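## Task

Fill the kit tray at the +y end of the table with two U945 parts (the order says rack B, bay 1) and one U315 part (the order says rack A, bay 3). The three racks line the table with A farthest from the tray, then B, then C, and in each rack bay 1 is the bay farthest from the tray. One of these two locations is wrong, so trust the part numbers on the bins and on the label strips above the bays. Any bin that gets shifted must go back to its own slot in its own rack, lying flat behind the shelf lip, or the task fails.

## Robot and tools

Robot: two Doosan M1013 arms, left_arm and right_arm, each with a Robotiq 2F-140 gripper whose fingers can fold. Each arm sits on its own carriage on one shared floor track along y at x = 0. left_rail carries left_arm and is always the carriage on the +y side; right_rail carries right_arm. These names do not match image sides. An arm's base is at x = 0, y = its carriage's position_m, z = 0.03 m, facing +x.

Scene frame (all reported positions): fixed to the table, z = 0 on the tabletop and up is +z, +x is the direction the arms face, +y is to their left, y = 0 at the track middle. The table starts at x = 0.31 m. A gripper's fingers point along its own +z and close along its own y. end_effector_position is the point between closed pads; fingertips reach roughly 9 to 33 mm beyond it depending on the opening.

execute_actions(actions, cameras): runs actions in sequence. An action may hold "rows", "steps", "until" and rail commands. "rows": up to 15 rows, each applied for one control step of 1/30 s. Every row is one flat list of 18 numbers in [-1, 1] covering both arms: left dx, dy, dz, rx, ry, rz, left gripper position, force_limit, speed, then the same nine for the right arm. The six pose numbers are an offset, not a pose: they count from that arm's Hand target as it stood when the action began, expressed in that Hand target's own axes, and every row in the action counts from that same start. 1.0 equals 0.6 m of travel or 180 degrees; rx, ry, rz form one rotation vector. Sending the same offset in a later action moves the arm further again. All zeros re-requests the current Hand target. Gripper position: +1 fully open (140 mm), pads meet near -0.8, -1 closes until blocked. force_limit (-1 gentle, about 14 N, to +1, about 58 N) and speed (-1 slow, about 30 mm/s, to +1 fast) start at +1; faster closing grips harder. To leave a gripper unchanged, resend its previous three numbers, since 0 is itself a command. "steps": 1 to 450, default 15, at least one per row; after the last row each arm keeps heading to its last target. Ramp offsets a little per row for gentle motion (0.01 per row is about 0.18 m/s).

Rails: command with {"left_rail": {"position_m": ...}} (left -1.1 to 2 m, right -2 to 1.1 m, an absolute place on the track), plus optional speed_m_s (0.01 to 1) and acceleration_factor (0.1 to 1), or {"stop": true}. Then wait with an action like {"steps": n, "until": {"left_rail": {"position_status": ["!=", "moving"]}}}. "until" reads only rail fields, or {"all"/"any": {"status": "ended"}}; numbers need a comparison such as ">=". Carriages must stay about 0.98 m apart. A driving carriage carries its arm's target along, so let it arrive before aiming the gripper at a scene point. Out-of-range values or unknown names refuse the whole call.

move(target, speed, blend, stop_force, zero, blocking, cameras): straight-line gripper paths. target is one 18-number row as above (offsets from each Hand target, own axes, 1.0 = 0.6 m / 180 degrees) or a list of up to 15 such rows, all counted from the same starting Hand targets. speed in m/s (0.002 to 2, default 0.25); blend in m for corner rounding; stop_force 10 to 80 N ends an arm's path on contact (use it only slowly, with a carriage at rest, and not while the gripper rotates; omit it when backing off a contact). Paths avoid nothing. blocking=false returns early; then call wait or stop before new rows or moves. The result adds a "move:" line with the ending (done, off_target, moving, held, fault) and limits (paced, held).

wait(seconds 0 to 10) lets things run. stop brakes a running move. zoom_image(camera, region [x0, y0, x1, y1], at most 504 px each way) enlarges part of a latest image; use it to read bin and strip part numbers. Cameras: cam_high, cam_low, cam_bench_left, cam_bench_right, cam_left_wrist, cam_right_wrist (672x504). read_manual gives licences only. finished_scene(scene) ends the current scene (1 or 2) irreversibly.

Results: per arm end_effector_position (m), end_effector_quat_wxyz, velocities; Hand target (the base for the next offsets); Joint positions (rail m, then six joints in rad) and Joint velocities; Joint torques; Flange force along the gripper axes (includes held weight, has error); Tool commands; gripper object_status (0 moving, 1 blocked opening, 2 blocked closing, i.e. likely gripping, 3 reached position or pads met) and position_measured in counts (3 open, 230 pads meet); rail position_m, position_status (moving, done, contact_stop, time_out, stopped, stopped_with_arm, stopped_for_other_arm, stopped_for_other_carriage) and position_answer (taken or not_taken); MOTOR HOT or fault lines.

Avoid: anything leaving the table (ends the scene), the arms touching each other, hard hits on racks or table, dropping parts from height, opening while a part moves, pressing past firm contact (faults stop an arm 10 s), grasping narrow parts near the palm, and pushing fingertips into surfaces. Keep bins seated; if one moves, reseat it flat behind its lip.

Each tool is called after ">>>" in YAML: its name, and indented under it one key for each argument.

## Session

>>> execute_actions:
  actions: []

Scene clock: 0.00 s.
left_arm: end_effector_position=(+0.6500, +0.5136, +0.3520) position_measured=3 object_status=3 end_effector_quat_wxyz=(+0.000, +1.000, +0.000, +0.000) | right_arm: end_effector_position=(+0.6500, -0.9788, +0.3520) position_measured=3 object_status=3 end_effector_quat_wxyz=(+0.000, +1.000, +0.000, +0.000)
Joint positions: left_arm=[0.514 -0.053 0.164 1.605 0 1.373 1.518] | right_arm=[-0.979 -0.053 0.164 1.605 0 1.373 1.518]
Joint velocities: within noise
Joint torques (N m): no reading
Flange force (N): no reading
Hand target: left_arm +0.6500, +0.5136, +0.3520; +0.000, +1.000, +0.000, +0.000 | right_arm +0.6500, -0.9788, +0.3520; +0.000, +1.000, +0.000, +0.000
Tool commands: left_gripper/position=+1.0 left_gripper/force_limit=+1.0 left_gripper/speed=+1.0 right_gripper/position=+1.0 right_gripper/force_limit=+1.0 right_gripper/speed=+1.0
left_rail: position_m=0.514 position_status=done
right_rail: position_m=-0.979 position_status=done

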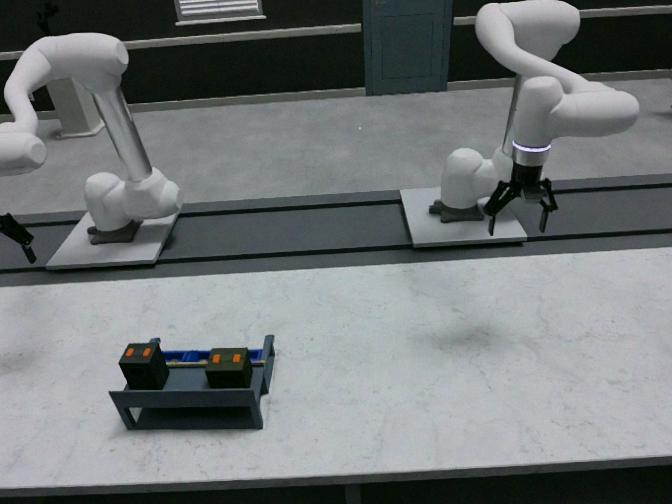

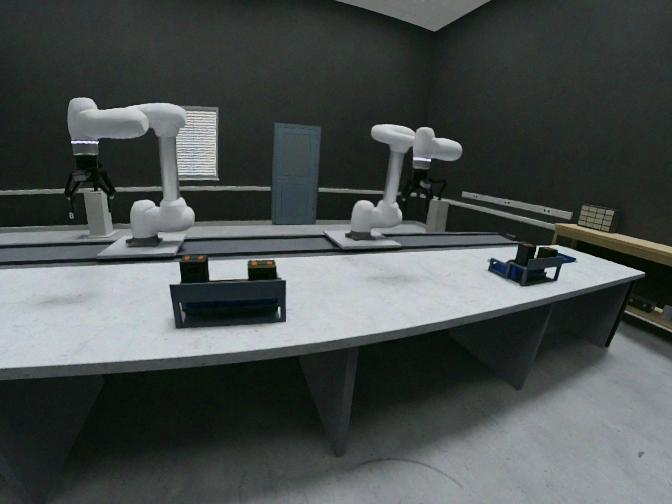

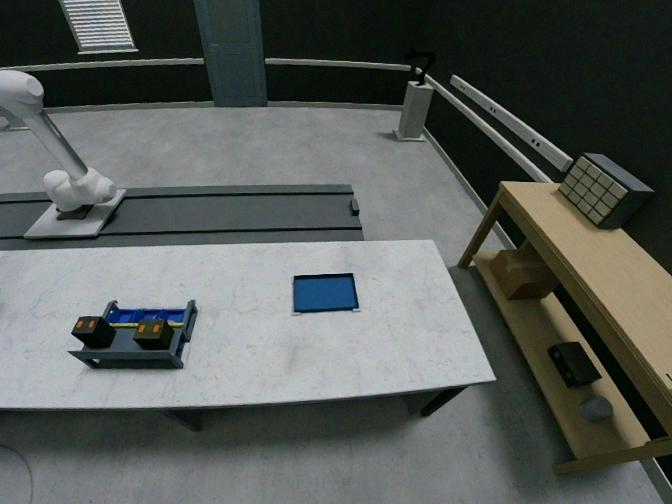

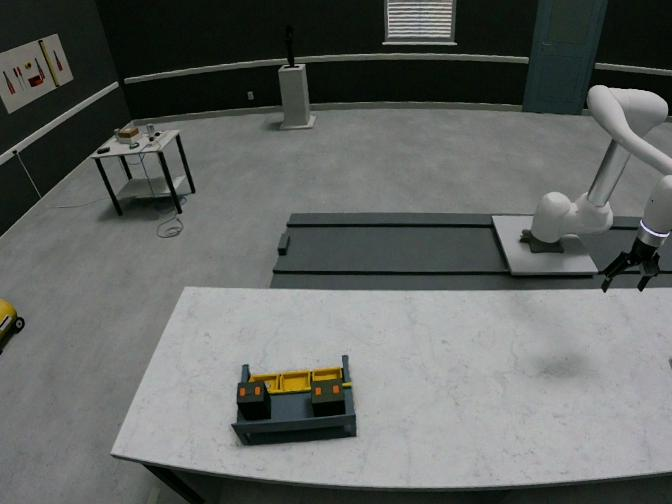

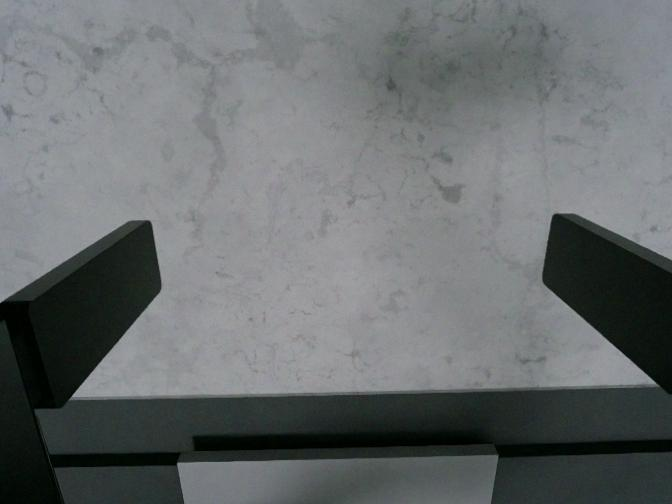

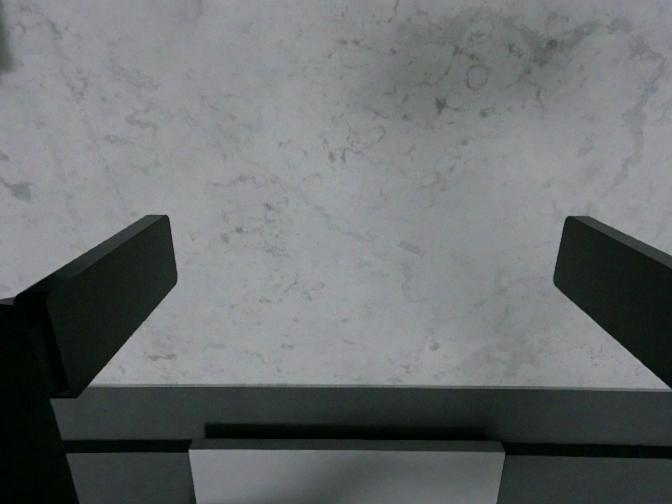

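>>> zoom_image:
  camera: "cam_high"
  region: [90, 320, 300, 450]

>>> zoom_image:
  camera: "cam_bench_left"
  region: [50, 250, 390, 420]

>>> zoom_image:
  camera: "cam_bench_right"
  region: [210, 330, 380, 460]

>>> zoom_image:
  camera: "cam_low"
  region: [150, 240, 310, 340]

Scaled by 2.400 from the camera's 672x504 image, which has a finer 960x720 frame.

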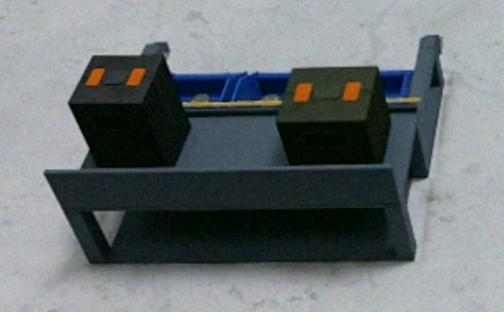

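Scaled by 1.482 from the camera's 672x504 image, which has a finer 960x720 frame.

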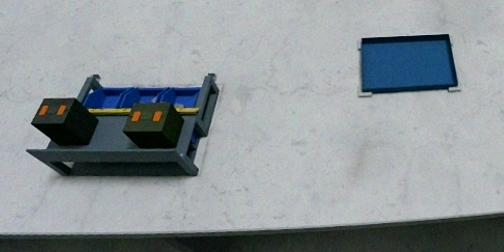

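Scaled by 2.965 from the camera's 672x504 image, which has a finer 960x720 frame.

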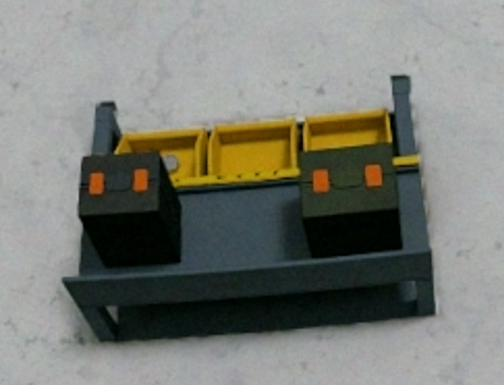

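Scaled by 3.150 from the camera's 672x504 image, which has a finer 960x720 frame.

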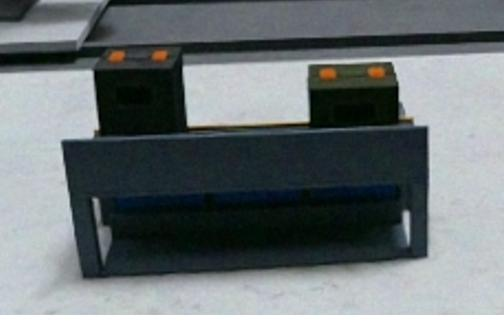

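>>> execute_actions:
  actions:
    - {"right_rail":{"position_m":-2.0},"steps":60}
    - {"left_rail":{"position_m":-0.4},"steps":300,"until":{"all":{"status":"ended"}}}
  cameras: []

>>> move:
  target: [-0.25,0,-0.08,0.3007,0,0.9537,1,1,1,-0.25,0,-0.08,0.3007,0,0.9537,1,1,1]
  speed: 0.5
  cameras: ["cam_left_wrist","cam_right_wrist","cam_high"]

Scene clock: 35.43 s.
left_arm: end_effector_position=(+0.6500, -0.3999, +0.3520) position_measured=3 object_status=3 end_effector_quat_wxyz=(+0.000, +1.000, +0.000, +0.000) | right_arm: end_effector_position=(+0.6500, -2.0000, +0.3520) position_measured=3 object_status=3 end_effector_quat_wxyz=(+0.000, +1.000, +0.000, +0.000)
Joint positions: left_arm=[-0.4 -0.053 0.164 1.605 0 1.373 1.518] | right_arm=[-2 -0.053 0.164 1.605 0 1.373 1.518]
Joint torques (N m): left_arm=[1.23 -56.59 -40.03 4.08 0.24 0.15] | right_arm=[2.41 -55.27 -41.37 3.93 -0.05 -0.24]
Flange force (N): left_arm=[1.7 3.0 -1.7] | right_arm=[-3.0 4.3 -2.0]
Flange force at the end of the 1st action (N): left_arm=[2.0 2.8 -2.0] | right_arm=[-2.3 10.4 -1.7]
Hand target: left_arm +0.6500, -0.3999, +0.3520; +0.000, +1.000, +0.000, +0.000 | right_arm +0.6500, -2.0000, +0.3520; +0.000, +1.000, +0.000, +0.000
Tool commands: left_gripper/position=+1.0 left_gripper/force_limit=+1.0 left_gripper/speed=+1.0 right_gripper/position=+1.0 right_gripper/force_limit=+1.0 right_gripper/speed=+1.0
left_rail: position_m=-0.400 position_status=done
right_rail: position_m=-2.000 position_status=done
No camera images: "cameras" was empty.

Scene clock: 39.43 s.
left_arm: end_effector_position=(+0.5000, -0.4000, +0.4000) position_measured=3 object_status=3 end_effector_quat_wxyz=(+0.301, +0.000, +0.954, +0.000) | right_arm: end_effector_position=(+0.5000, -2.0000, +0.4000) position_measured=3 object_status=3 end_effector_quat_wxyz=(+0.301, +0.000, +0.954, +0.000)
Joint positions: left_arm=[-0.4 -0.112 -0.408 2.121 0.088 0.823 4.561] | right_arm=[-2 -0.112 -0.408 2.121 0.088 0.823 4.561]
Joint torques (N m): left_arm=[1.3 1.42 -41.57 4.21 -1.22 0.4] | right_arm=[3.7 0.53 -43.27 3.89 -1.5 -0.19]
Flange force (N): left_arm=[0.9 -8.0 -4.0] | right_arm=[1.9 -14.1 -3.3]
Hand target: left_arm +0.5000, -0.4000, +0.4000; +0.301, +0.000, +0.954, +0.000 | right_arm +0.5000, -2.0000, +0.4000; +0.301, +0.000, +0.954, +0.000
Off the commanded pose: left_arm 0.000 m, 0 deg | right_arm 0.000 m, 0 deg.
left_rail: position_m=-0.400 position_status=done
right_rail: position_m=-2.000 position_status=done
move: done
camera_calibration:
cam_left_wrist: T_world_to_cam=[[-0.0182738, 0.999495, 0.025999, 0.399648], [0.582212, -0.0105025, 0.812969, -0.617257], [0.812831, 0.029993, -0.581726, -0.0200385], [0, 0, 0, 1]] pos_world=[0.382966, -0.405328, 0.479763]
cam_right_wrist: T_world_to_cam=[[0.00457359, 0.999946, -0.00937384, 2.0066], [0.564914, 0.00515127, 0.825134, -0.600887], [0.825137, -0.00906923, -0.564859, -0.0609195], [0, 0, 0, 1]] pos_world=[0.380539, -2.00395, 0.480211]
Images, in order (width x height): cam_high 672x504, cam_left_wrist 672x504, cam_right_wrist 672x504.

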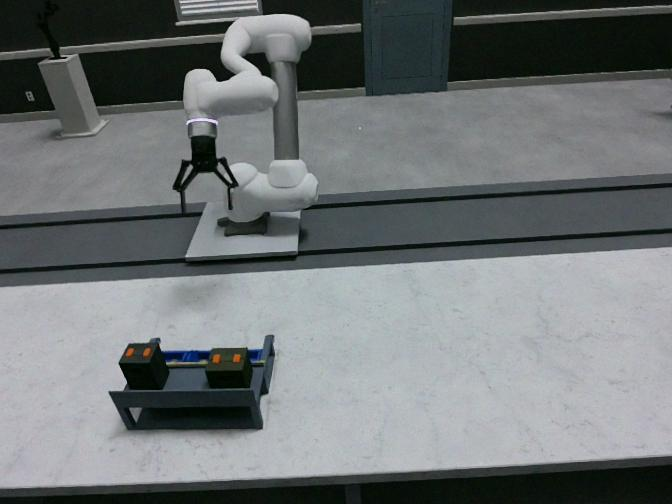

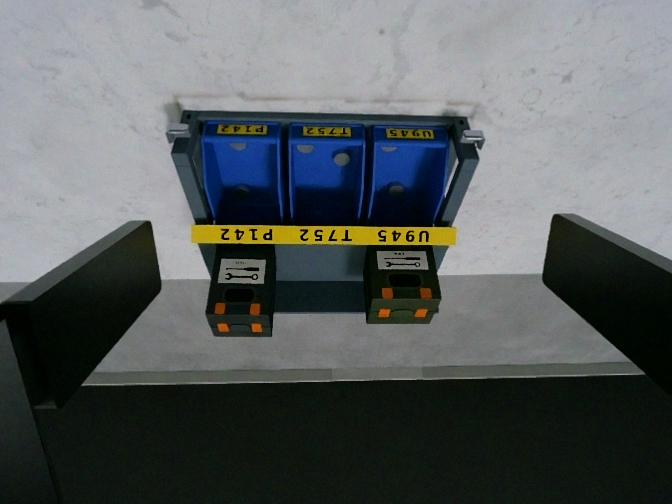

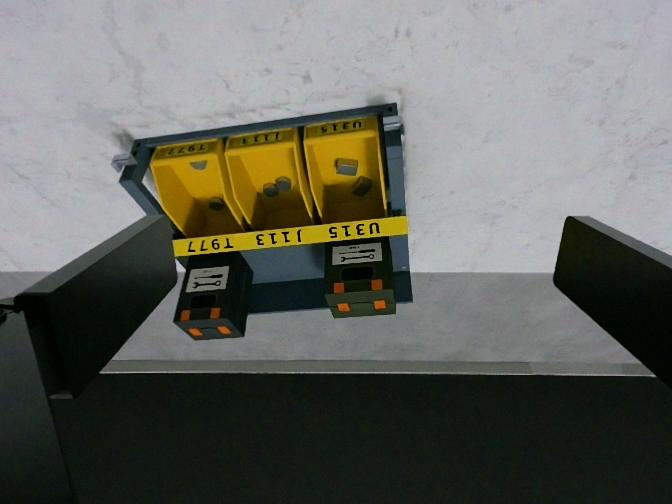

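>>> zoom_image:
  camera: "cam_left_wrist"
  region: [150, 90, 500, 350]

>>> zoom_image:
  camera: "cam_right_wrist"
  region: [100, 90, 450, 350]

Scaled by 1.440 from the camera's 672x504 image, which has a finer 960x720 frame.

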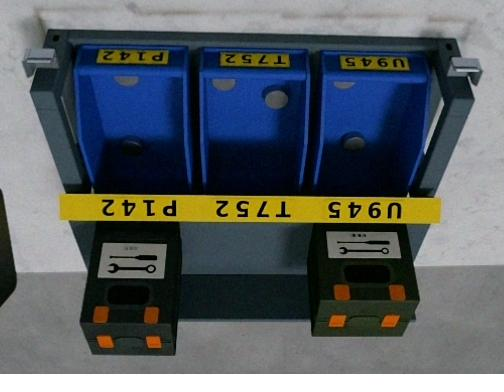

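Scaled by 1.440 from the camera's 672x504 image, which has a finer 960x720 frame.

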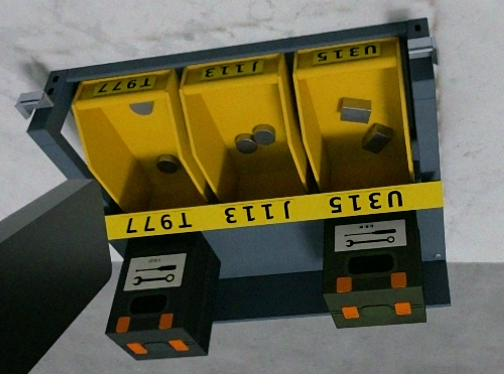

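>>> move:
  target: [-0.292,0.133,0.164,0,0.194,0,1,1,1,-0.292,0,0.164,0,0.194,0,1,1,1]
  cameras: ["cam_left_wrist","cam_right_wrist"]

>>> zoom_image:
  camera: "cam_left_wrist"
  region: [100, 0, 604, 378]

>>> zoom_image:
  camera: "cam_right_wrist"
  region: [100, 0, 604, 378]

Scene clock: 57.80 s.
left_arm: end_effector_position=(+0.7000, -0.3202, +0.4199) position_measured=3 object_status=3 end_effector_quat_wxyz=(+0.001, +0.000, +1.000, +0.000) | right_arm: end_effector_position=(+0.7000, -2.0000, +0.4199) position_measured=3 object_status=3 end_effector_quat_wxyz=(+0.001, +0.000, +1.000, +0.000)
Joint positions: left_arm=[-0.4 0.065 0.236 1.393 0 1.511 4.777] | right_arm=[-2 -0.049 0.229 1.403 0 1.509 4.663]
Joint torques (N m): left_arm=[1.63 -64.72 -40.22 4.11 0.33 0.16] | right_arm=[2.22 -62.38 -41.78 3.98 0.18 -0.23]
Flange force (N): left_arm=[-3.1 -3.3 -2.4] | right_arm=[3.2 -3.8 -1.7]
Hand target: left_arm +0.7000, -0.3202, +0.4199; +0.001, +0.000, +1.000, +0.000 | right_arm +0.7000, -2.0000, +0.4199; +0.001, +0.000, +1.000, +0.000
Off the commanded pose: left_arm 0.000 m, 0 deg | right_arm 0.000 m, 0 deg.
left_rail: position_m=-0.400 position_status=done
right_rail: position_m=-2.000 position_status=done
move: done
camera_calibration:
cam_left_wrist: T_world_to_cam=[[-0.000160668, 0.999499, 0.0316501, 0.307892], [0.942751, -0.0104039, 0.333336, -0.799856], [0.333499, 0.0298917, -0.942277, 0.31342], [0, 0, 0, 1]] pos_world=[0.649589, -0.325428, 0.552204]
cam_right_wrist: T_world_to_cam=[[-0.00170854, 0.999945, -0.0103392, 2.01067], [0.93553, 0.00525058, 0.353207, -0.791295], [0.353242, -0.00906921, -0.935488, 0.271238], [0, 0, 0, 1]] pos_world=[0.647903, -2.00395, 0.55402]
Images, in order (width x height): cam_left_wrist 672x504, cam_right_wrist 672x504.

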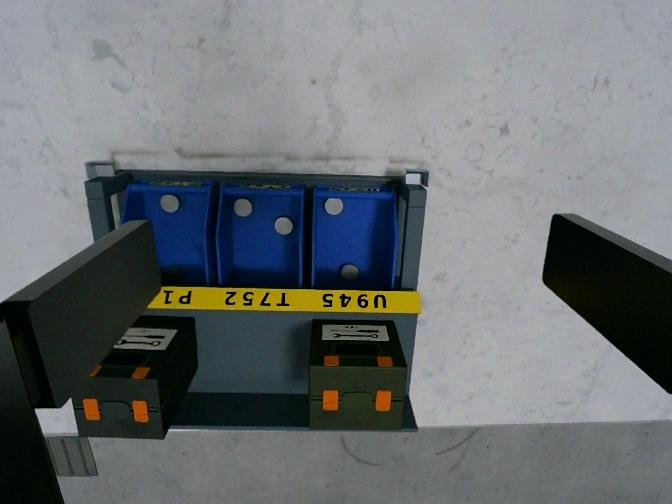

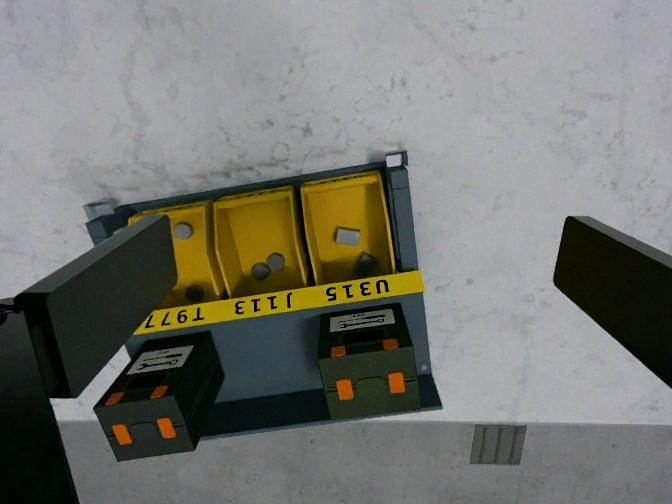

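Scaled by 1.000.

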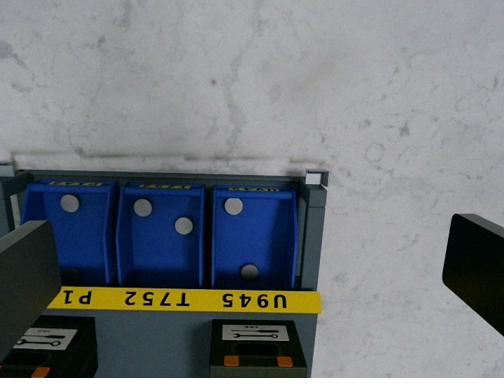

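Scaled by 1.000.

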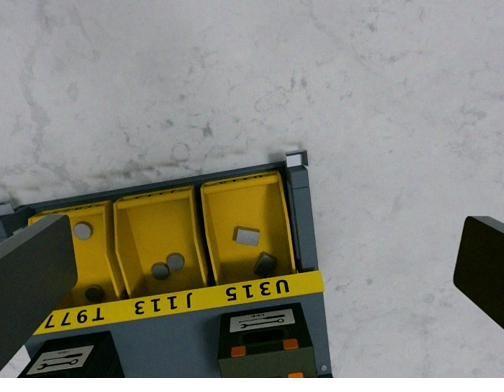

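>>> move:
  target: [0,0.06,0.25,0,0,0,1,1,1,0,0,0.25,0,0,0,1,1,1]
  cameras: ["cam_left_wrist","cam_right_wrist","cam_high"]

>>> zoom_image:
  camera: "cam_left_wrist"
  region: [200, 100, 500, 325]

>>> zoom_image:
  camera: "cam_right_wrist"
  region: [200, 100, 500, 325]

Scene clock: 87.07 s.
left_arm: end_effector_position=(+0.7002, -0.2841, +0.2700) position_measured=3 object_status=3 end_effector_quat_wxyz=(+0.001, +0.000, +1.000, +0.000) | right_arm: end_effector_position=(+0.7002, -2.0000, +0.2700) position_measured=3 object_status=3 end_effector_quat_wxyz=(+0.001, +0.000, +1.000, +0.000)
Joint positions: left_arm=[-0.4 0.115 0.29 1.598 0 1.253 4.828] | right_arm=[-2 -0.049 0.275 1.617 0 1.248 4.663]
Joint torques (N m): left_arm=[1.75 -67.21 -38.38 3.92 0.86 0.2] | right_arm=[2.21 -64.96 -39.66 3.76 0.1 -0.2]
Flange force (N): left_arm=[-1.3 -3.7 -1.3] | right_arm=[3.0 -3.9 -2.6]
Hand target: left_arm +0.7002, -0.2842, +0.2699; +0.001, +0.000, +1.000, +0.000 | right_arm +0.7002, -2.0000, +0.2699; +0.001, +0.000, +1.000, +0.000
Off the commanded pose: left_arm 0.000 m, 0 deg | right_arm 0.000 m, 0 deg.
left_rail: position_m=-0.400 position_status=done
right_rail: position_m=-2.000 position_status=done
move: done
camera_calibration:
cam_left_wrist: T_world_to_cam=[[-0.0000393276, 0.999491, 0.0319061, 0.27647], [0.942762, -0.0106026, 0.333299, -0.749847], [0.333467, 0.0300929, -0.942281, 0.171077], [0, 0, 0, 1]] pos_world=[0.64989, -0.289428, 0.402305]
cam_right_wrist: T_world_to_cam=[[-0.00167387, 0.999944, -0.0104329, 2.00913], [0.935563, 0.00525036, 0.35312, -0.738616], [0.353155, -0.00916953, -0.93552, 0.130771], [0, 0, 0, 1]] pos_world=[0.648203, -2.00395, 0.404119]
Images, in order (width x height): cam_high 672x504, cam_left_wrist 672x504, cam_right_wrist 672x504.

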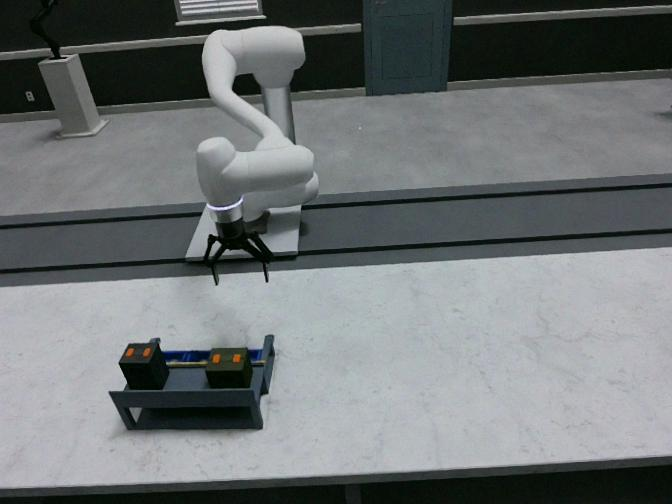

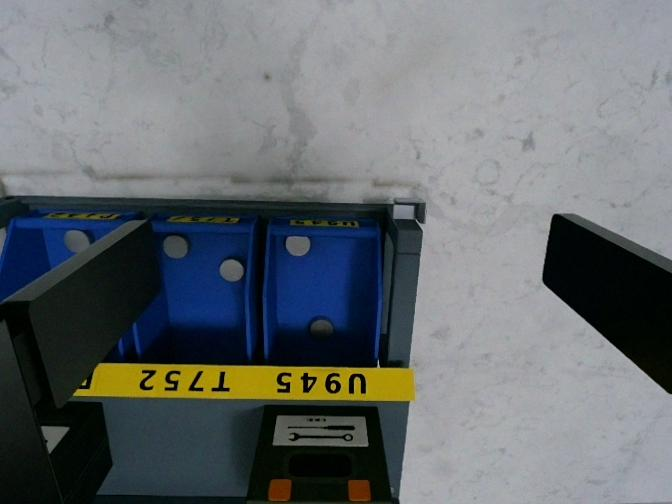

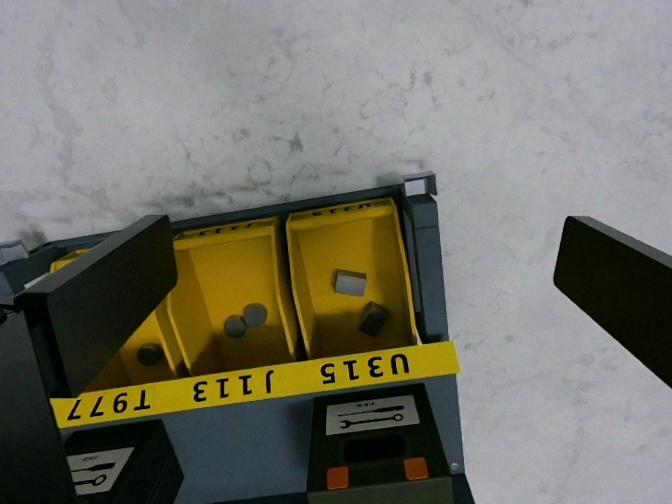

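Scaled by 1.680 from the camera's 672x504 image, which has a finer 960x720 frame.

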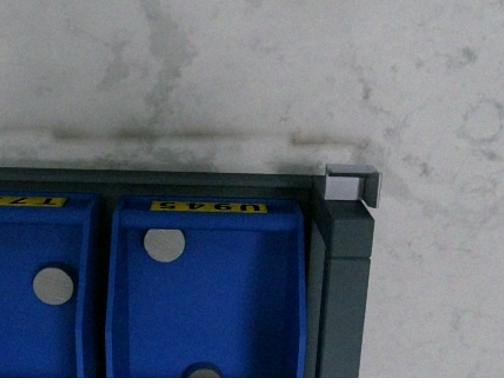

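Scaled by 1.680 from the camera's 672x504 image, which has a finer 960x720 frame.

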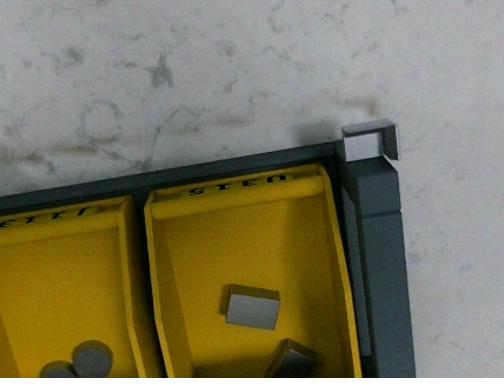

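>>> move:
  target: [-0.15,0,0.233,0,0,0,-1,-1,0,-0.133,0,0.233,0,0,0,-1,-1,0]
  cameras: ["cam_left_wrist","cam_right_wrist","cam_high"]

>>> zoom_image:
  camera: "cam_left_wrist"
  region: [150, 50, 500, 400]

>>> zoom_image:
  camera: "cam_right_wrist"
  region: [150, 50, 500, 400]

Scene clock: 144.67 s.
left_arm: end_effector_position=(+0.7904, -0.2842, +0.1302) position_measured=233 object_status=0 end_effector_quat_wxyz=(+0.001, +0.000, +1.000, +0.000) | right_arm: end_effector_position=(+0.7802, -2.0000, +0.1302) position_measured=233 object_status=0 end_effector_quat_wxyz=(+0.001, +0.000, +1.000, +0.000)
Joint positions: left_arm=[-0.4 0.102 0.511 1.545 0 1.084 4.815] | right_arm=[-2 -0.044 0.484 1.587 0 1.068 4.668]
Joint torques (N m): left_arm=[1.41 -86.75 -35.98 3.61 0.41 0.11] | right_arm=[2.23 -82.56 -36.75 3.49 0.05 -0.23]
Flange force (N): left_arm=[-2.7 -2.5 -0.7] | right_arm=[2.3 -3.6 -3.1]
Hand target: left_arm +0.7904, -0.2842, +0.1302; +0.001, +0.000, +1.000, +0.000 | right_arm +0.7802, -2.0000, +0.1302; +0.001, +0.000, +1.000, +0.000
Off the commanded pose: left_arm 0.000 m, 0 deg | right_arm 0.000 m, 0 deg.
left_rail: position_m=-0.400 position_status=done
right_rail: position_m=-2.000 position_status=done
move: done
camera_calibration:
cam_left_wrist: T_world_to_cam=[[-0.000157833, 0.999499, 0.0316494, 0.281089], [0.942762, -0.0104053, 0.333304, -0.788267], [0.333466, 0.0298905, -0.942288, 0.00930534], [0, 0, 0, 1]] pos_world=[0.740089, -0.289428, 0.262604]
cam_right_wrist: T_world_to_cam=[[-0.00170954, 0.999945, -0.0103394, 2.00781], [0.935563, 0.00525073, 0.35312, -0.764036], [0.353155, -0.00906953, -0.935521, -0.0279377], [0, 0, 0, 1]] pos_world=[0.728103, -2.00395, 0.26442]
Images, in order (width x height): cam_high 672x504, cam_left_wrist 672x504, cam_right_wrist 672x504.

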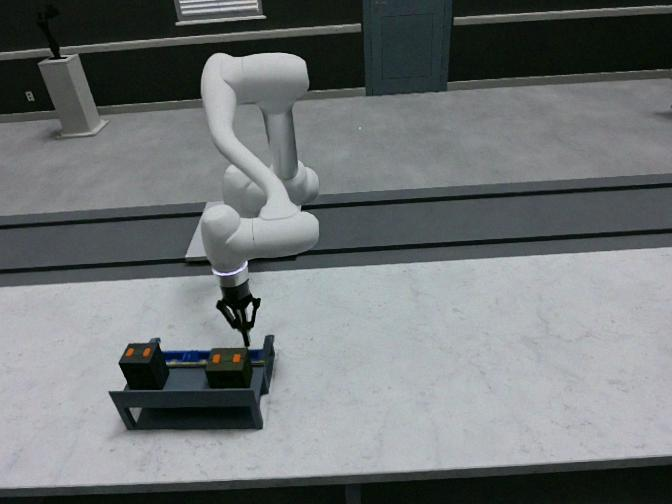

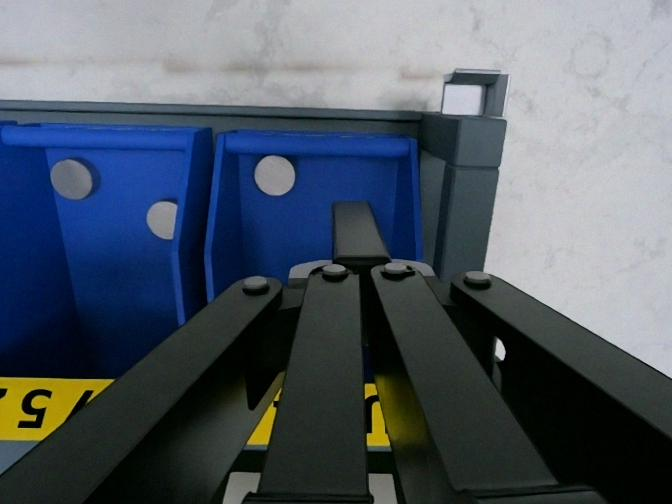

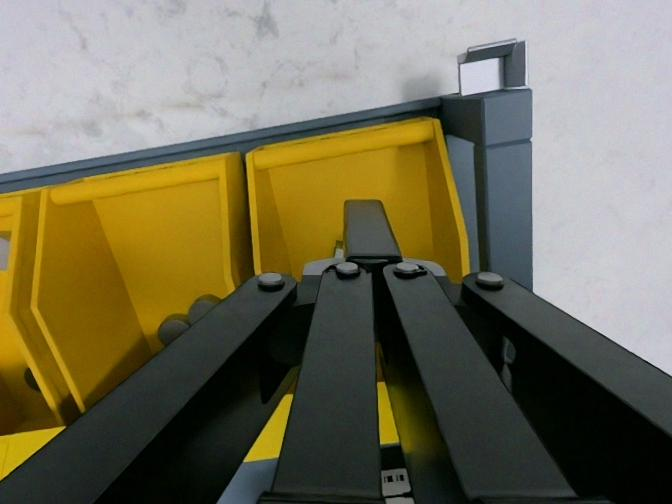

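Scaled by 1.440 from the camera's 672x504 image, which has a finer 960x720 frame.

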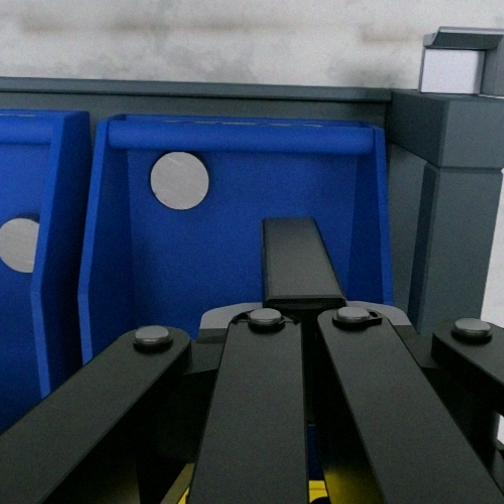

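Scaled by 1.440 from the camera's 672x504 image, which has a finer 960x720 frame.

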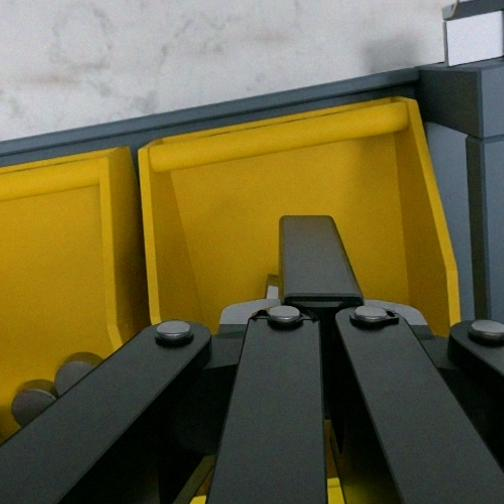

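>>> move:
  target: [0,0,0.142,0,0,0,-1,-1,0,0,0,0.142,0,0,0,-1,-1,0]
  speed: 0.015
  stop_force: 12
  cameras: ["cam_left_wrist","cam_right_wrist"]

>>> zoom_image:
  camera: "cam_left_wrist"
  region: [150, 0, 500, 350]

>>> zoom_image:
  camera: "cam_right_wrist"
  region: [150, 0, 500, 350]

Scene clock: 167.63 s.
left_arm: end_effector_position=(+0.7905, -0.2842, +0.0450) position_measured=233 object_status=3 end_effector_quat_wxyz=(+0.001, +0.000, +1.000, +0.000) | right_arm: end_effector_position=(+0.7803, -2.0000, +0.0450) position_measured=233 object_status=3 end_effector_quat_wxyz=(+0.001, +0.000, +1.000, +0.000)
Joint positions: left_arm=[-0.4 0.102 0.583 1.603 0 0.954 4.815] | right_arm=[-2 -0.044 0.558 1.646 0 0.936 4.668]
Joint torques (N m): left_arm=[0.65 -90.4 -33.14 3.44 0.34 0.16] | right_arm=[2.13 -86.44 -33.81 3.12 0.02 -0.24]
Flange force (N): left_arm=[-2.8 -1.9 -0.4] | right_arm=[2.1 -3.4 -3.3]
Hand target: left_arm +0.7905, -0.2842, +0.0450; +0.001, +0.000, +1.000, +0.000 | right_arm +0.7803, -2.0000, +0.0450; +0.001, +0.000, +1.000, +0.000
Off the commanded pose: left_arm 0.000 m, 0 deg | right_arm 0.000 m, 0 deg.
left_rail: position_m=-0.400 position_status=done
right_rail: position_m=-2.000 position_status=done
move: done
camera_calibration:
cam_left_wrist: T_world_to_cam=[[-0.000157833, 0.999499, 0.0316494, 0.283785], [0.942762, -0.0104053, 0.333304, -0.759963], [0.333466, 0.0298905, -0.942288, -0.071011], [0, 0, 0, 1]] pos_world=[0.740189, -0.289428, 0.177404]
cam_right_wrist: T_world_to_cam=[[-0.00170945, 0.999945, -0.0103394, 2.00693], [0.935563, 0.00525064, 0.35312, -0.734103], [0.353155, -0.00906953, -0.935521, -0.107808], [0, 0, 0, 1]] pos_world=[0.728303, -2.00395, 0.17912]
Images, in order (width x height): cam_left_wrist 672x504, cam_right_wrist 672x504.

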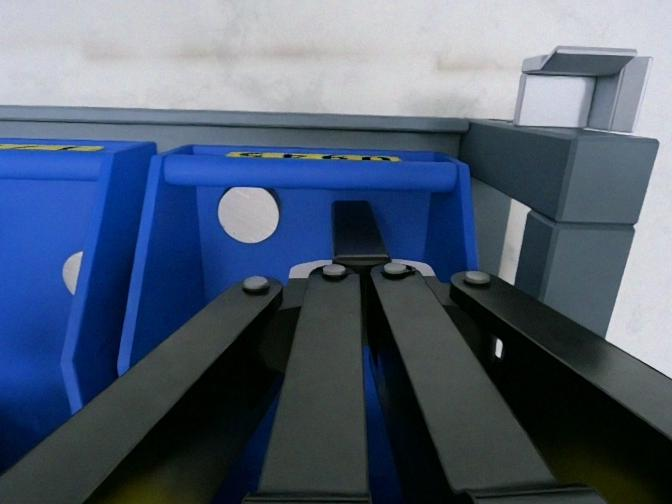

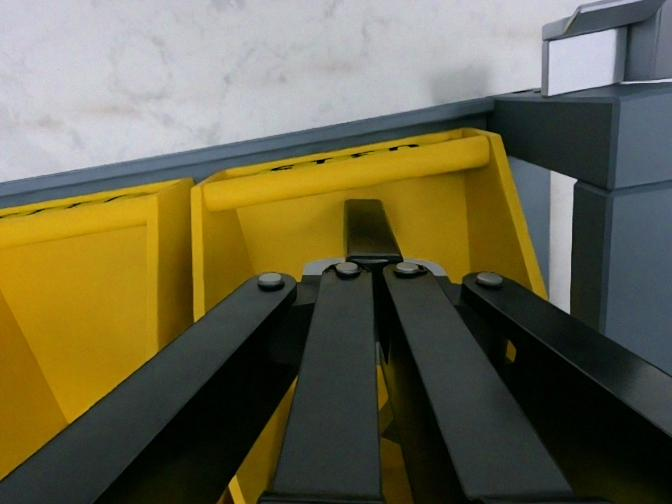

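Scaled by 1.440 from the camera's 672x504 image, which has a finer 960x720 frame.

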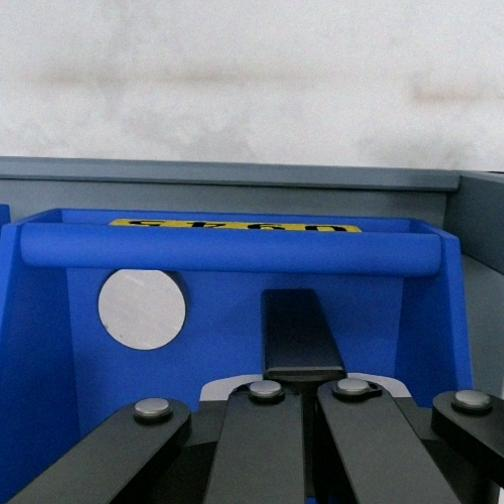

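Scaled by 1.440 from the camera's 672x504 image, which has a finer 960x720 frame.

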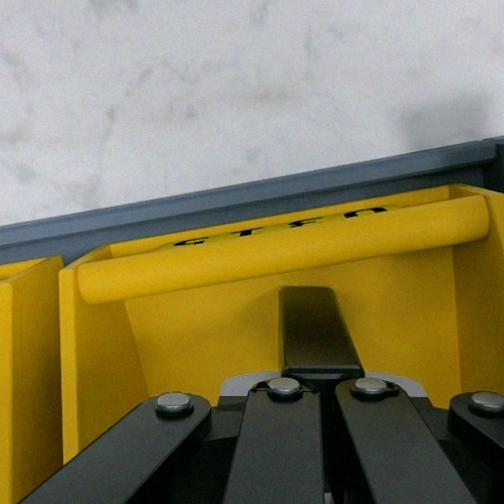

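>>> move:
  target: [0,0,0.05,0,0,0,-1,-1,0,0,0,0.05,0,0,0,-1,-1,0]
  speed: 0.01
  stop_force: 12
  cameras: ["cam_left_wrist","cam_right_wrist"]

Scene clock: 182.50 s.
left_arm: end_effector_position=(+0.7905, -0.2842, +0.0426) position_measured=233 object_status=3 end_effector_quat_wxyz=(+0.001, +0.000, +1.000, +0.000) | right_arm: end_effector_position=(+0.7803, -2.0000, +0.0433) position_measured=233 object_status=3 end_effector_quat_wxyz=(+0.001, +0.000, +1.000, +0.000)
Joint positions: left_arm=[-0.4 0.102 0.585 1.605 0 0.951 4.815] | right_arm=[-2 -0.044 0.56 1.647 0 0.934 4.668]
Joint torques (N m): left_arm=[0.28 -71.88 -26.02 3.24 -1.69 0.09] | right_arm=[2.52 -68.37 -27.13 3.41 -2.46 -0.23]
Flange force (N): left_arm=[3.3 -2.1 -24.7] | right_arm=[8.4 -4.0 -28.2]
Hand target: left_arm +0.7905, -0.2842, +0.0426; +0.001, +0.000, +1.000, +0.000 (not the last commanded pose) | right_arm +0.7803, -2.0000, +0.0433; +0.001, +0.000, +1.000, +0.000 (not the last commanded pose)
Off the commanded pose: left_arm 0.028 m, 0 deg | right_arm 0.028 m, 0 deg.
left_rail: position_m=-0.400 position_status=done
right_rail: position_m=-2.000 position_status=done
move: contact (left_arm, right_arm)
camera_calibration:
cam_left_wrist: T_world_to_cam=[[-0.000160668, 0.999499, 0.0316501, 0.283866], [0.942751, -0.0104039, 0.333336, -0.759127], [0.333499, 0.0298917, -0.942277, -0.0733924], [0, 0, 0, 1]] pos_world=[0.740189, -0.289428, 0.174904]
cam_right_wrist: T_world_to_cam=[[-0.00170947, 0.999945, -0.0103396, 2.00691], [0.93553, 0.00525158, 0.353207, -0.733492], [0.353242, -0.00906922, -0.935488, -0.109467], [0, 0, 0, 1]] pos_world=[0.728303, -2.00395, 0.17742]
Images, in order (width x height): cam_left_wrist 672x504, cam_right_wrist 672x504.

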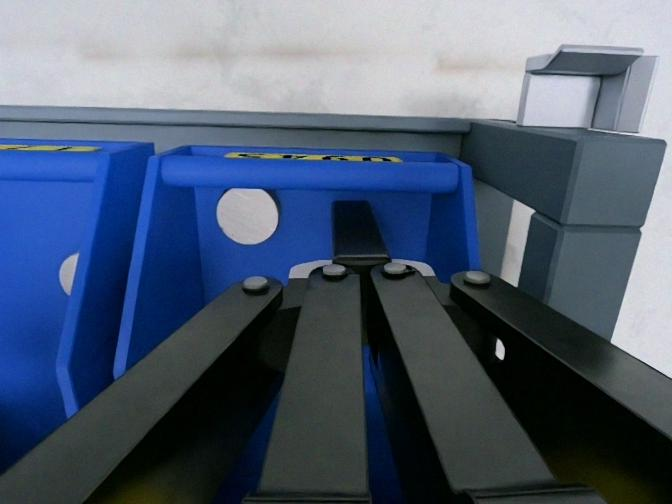

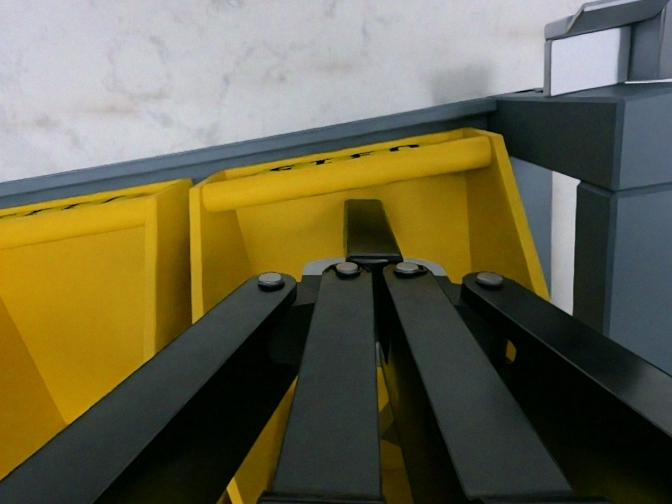

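>>> move:
  target:
    - [0,0,-0.078,0,0,0,-1,-1,0,0,0,-0.078,0,0,0,-1,-1,0]
    - [0.0058,-0.0555,-0.078,0,0,0,-0.325,-1,0,-0.0745,0.0025,-0.078,0,0,0.033,-0.29,-1,0]
  cameras: ["cam_left_wrist","cam_right_wrist"]

>>> zoom_image:
  camera: "cam_left_wrist"
  region: [150, 50, 500, 400]

>>> zoom_image:
  camera: "cam_right_wrist"
  region: [150, 50, 500, 400]

Scene clock: 207.90 s.
left_arm: end_effector_position=(+0.7870, -0.3175, +0.0894) position_measured=170 object_status=0 end_effector_quat_wxyz=(+0.001, +0.000, +1.000, +0.000) | right_arm: end_effector_position=(+0.8250, -1.9985, +0.0902) position_measured=165 object_status=0 end_effector_quat_wxyz=(+0.001, +0.052, +0.999, +0.000)
Joint positions: left_arm=[-0.4 0.061 0.533 1.593 0 1.014 4.773] | right_arm=[-2 -0.04 0.579 1.514 0 1.047 4.776]
Joint torques (N m): left_arm=[1.07 -87.19 -34.75 3.43 0.35 0.14] | right_arm=[2.3 -90.27 -36.39 3.47 0.04 -0.23]
Flange force (N): left_arm=[-2.0 -2.4 -0.5] | right_arm=[2.6 -4.0 -3.3]
Hand target: left_arm +0.7870, -0.3175, +0.0894; +0.001, +0.000, +1.000, +0.000 | right_arm +0.8250, -1.9985, +0.0902; +0.001, +0.052, +0.999, +0.000
Off the commanded pose: left_arm 0.000 m, 0 deg | right_arm 0.000 m, 0 deg.
left_rail: position_m=-0.400 position_status=done
right_rail: position_m=-2.000 position_status=done
move: done
camera_calibration:
cam_left_wrist: T_world_to_cam=[[-0.000159574, 0.999499, 0.0316488, 0.315667], [0.942762, -0.0104034, 0.333304, -0.771775], [0.333466, 0.0298905, -0.942288, -0.0271051], [0, 0, 0, 1]] pos_world=[0.736689, -0.322728, 0.221704]
cam_right_wrist: T_world_to_cam=[[0.101846, 0.994747, -0.010251, 1.91018], [0.931061, -0.0916858, 0.353156, -0.981887], [0.350361, -0.0455117, -0.935508, -0.151811], [0, 0, 0, 1]] pos_world=[0.772842, -1.99708, 0.22432]
Images, in order (width x height): cam_left_wrist 672x504, cam_right_wrist 672x504.

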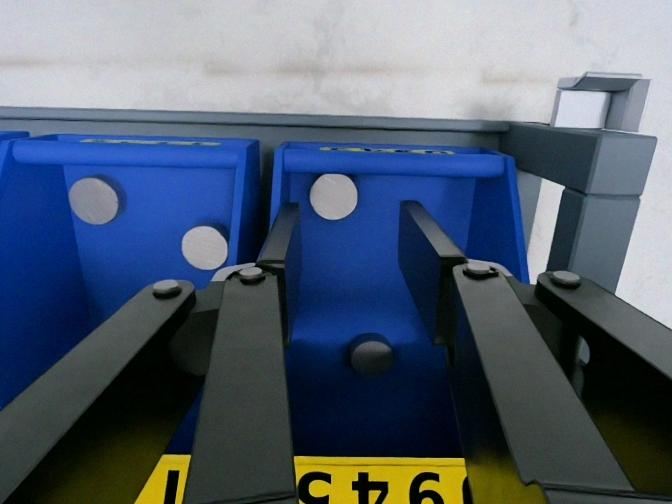

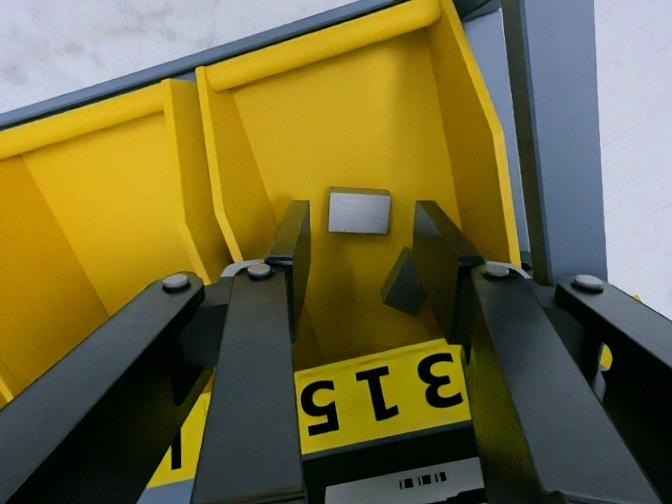

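Scaled by 1.440 from the camera's 672x504 image, which has a finer 960x720 frame.

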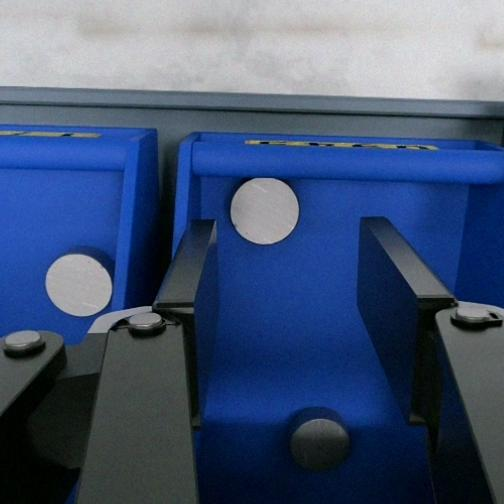

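Scaled by 1.440 from the camera's 672x504 image, which has a finer 960x720 frame.

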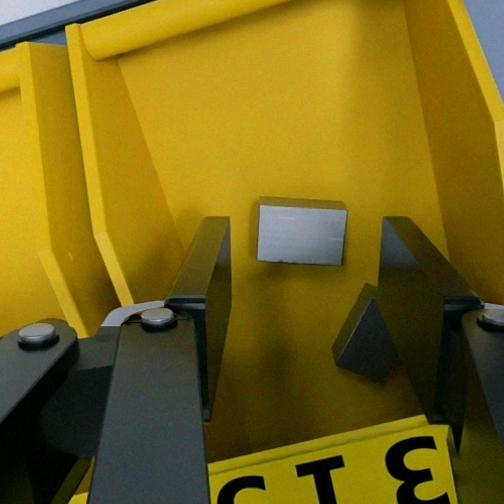

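>>> move:
  target:
    - [0.0067,0.0028,0,0,0,0,-0.325,-1,0,0,0,0,0,0,0,-0.29,-1,0]
    - [0.0067,0.0028,0.0723,0,0,0,-0.325,-1,0,0,0,0.0737,0,0,0,-0.29,-1,0]
  speed: 0.05
  cameras: ["cam_left_wrist","cam_right_wrist"]

>>> zoom_image:
  camera: "cam_left_wrist"
  region: [150, 50, 500, 400]

>>> zoom_image:
  camera: "cam_right_wrist"
  region: [150, 50, 500, 400]

Scene clock: 226.70 s.
left_arm: end_effector_position=(+0.7830, -0.3158, +0.0458) position_measured=170 object_status=3 end_effector_quat_wxyz=(+0.001, +0.000, +1.000, +0.000) end_effector_velocity=(-0.003, +0.000, -0.008) end_effector_angular_velocity=(+0.001, +0.007, +0.000) | right_arm: end_effector_position=(+0.8250, -1.9985, +0.0460) position_measured=165 object_status=3 end_effector_quat_wxyz=(+0.001, +0.052, +0.999, +0.000)
Joint positions: left_arm=[-0.4 0.063 0.567 1.629 0 0.944 4.776] | right_arm=[-2 -0.04 0.617 1.542 0 0.982 4.776]
Joint velocities: left_arm=[0 0 0.007 0.005 0.001 -0.005 -0.001] | right_arm=[within noise]
Joint torques (N m): left_arm=[2.89 -89.1 -33.82 3.7 0.21 0.14] | right_arm=[2.37 -91.72 -35.27 3.28 -0.12 -0.25]
Flange force (N): left_arm=[0.0 -3.5 -1.4] | right_arm=[3.7 -3.8 -4.1]
Hand target: left_arm +0.7830, -0.3158, +0.0460; +0.001, +0.000, +1.000, +0.000 | right_arm +0.8250, -1.9985, +0.0460; +0.001, +0.052, +0.999, +0.000
Off the commanded pose: left_arm 0.000 m, 0 deg | right_arm 0.000 m, 0 deg.
left_rail: position_m=-0.400 position_status=done
right_rail: position_m=-2.000 position_status=done
move: done
camera_calibration:
cam_left_wrist: T_world_to_cam=[[-0.0000640354, 0.999498, 0.031684, 0.315268], [0.942762, -0.0105052, 0.333302, -0.75352], [0.333468, 0.0298918, -0.942288, -0.0668124], [0, 0, 0, 1]] pos_world=[0.73269, -0.321028, 0.178204]
cam_right_wrist: T_world_to_cam=[[0.101846, 0.994747, -0.010251, 1.90972], [0.931061, -0.0916858, 0.353156, -0.966277], [0.350361, -0.0455117, -0.935508, -0.19316], [0, 0, 0, 1]] pos_world=[0.772842, -1.99708, 0.18012]
Images, in order (width x height): cam_left_wrist 672x504, cam_right_wrist 672x504.

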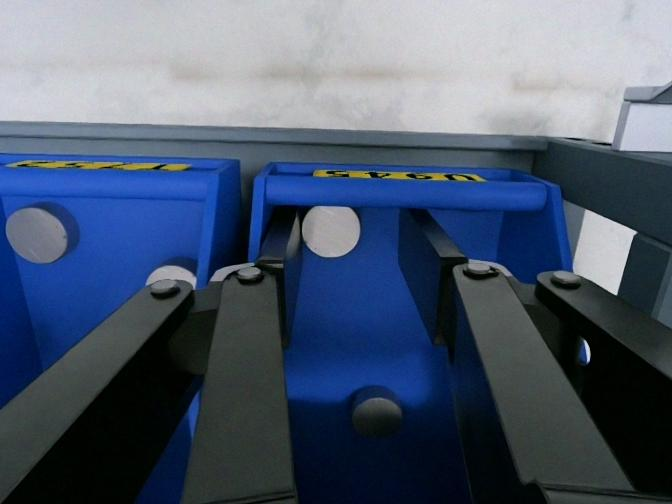

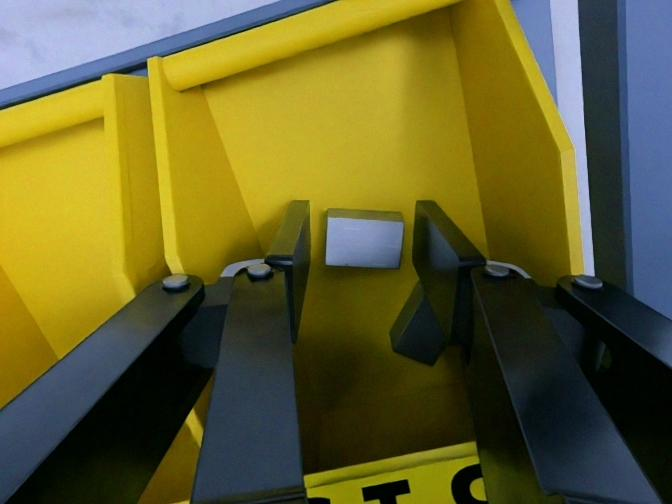

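Scaled by 1.440 from the camera's 672x504 image, which has a finer 960x720 frame.

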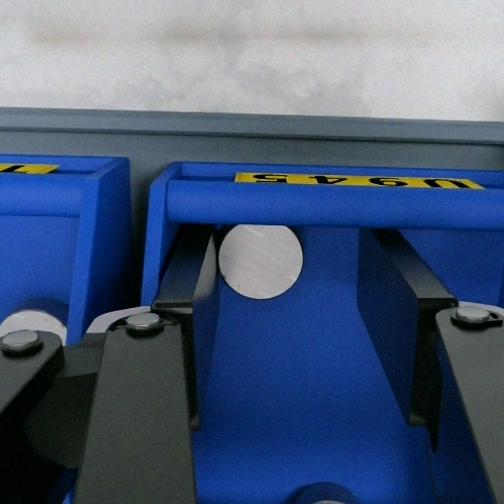

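Scaled by 1.440 from the camera's 672x504 image, which has a finer 960x720 frame.

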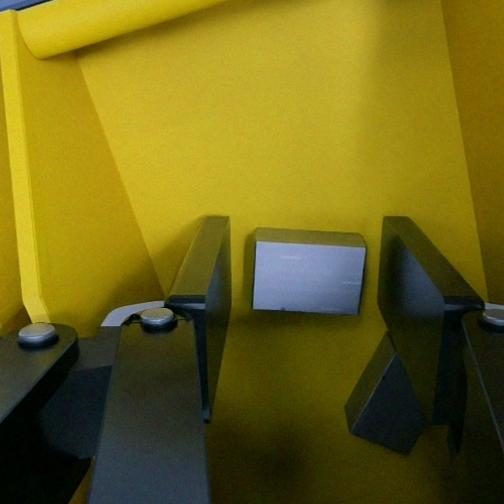

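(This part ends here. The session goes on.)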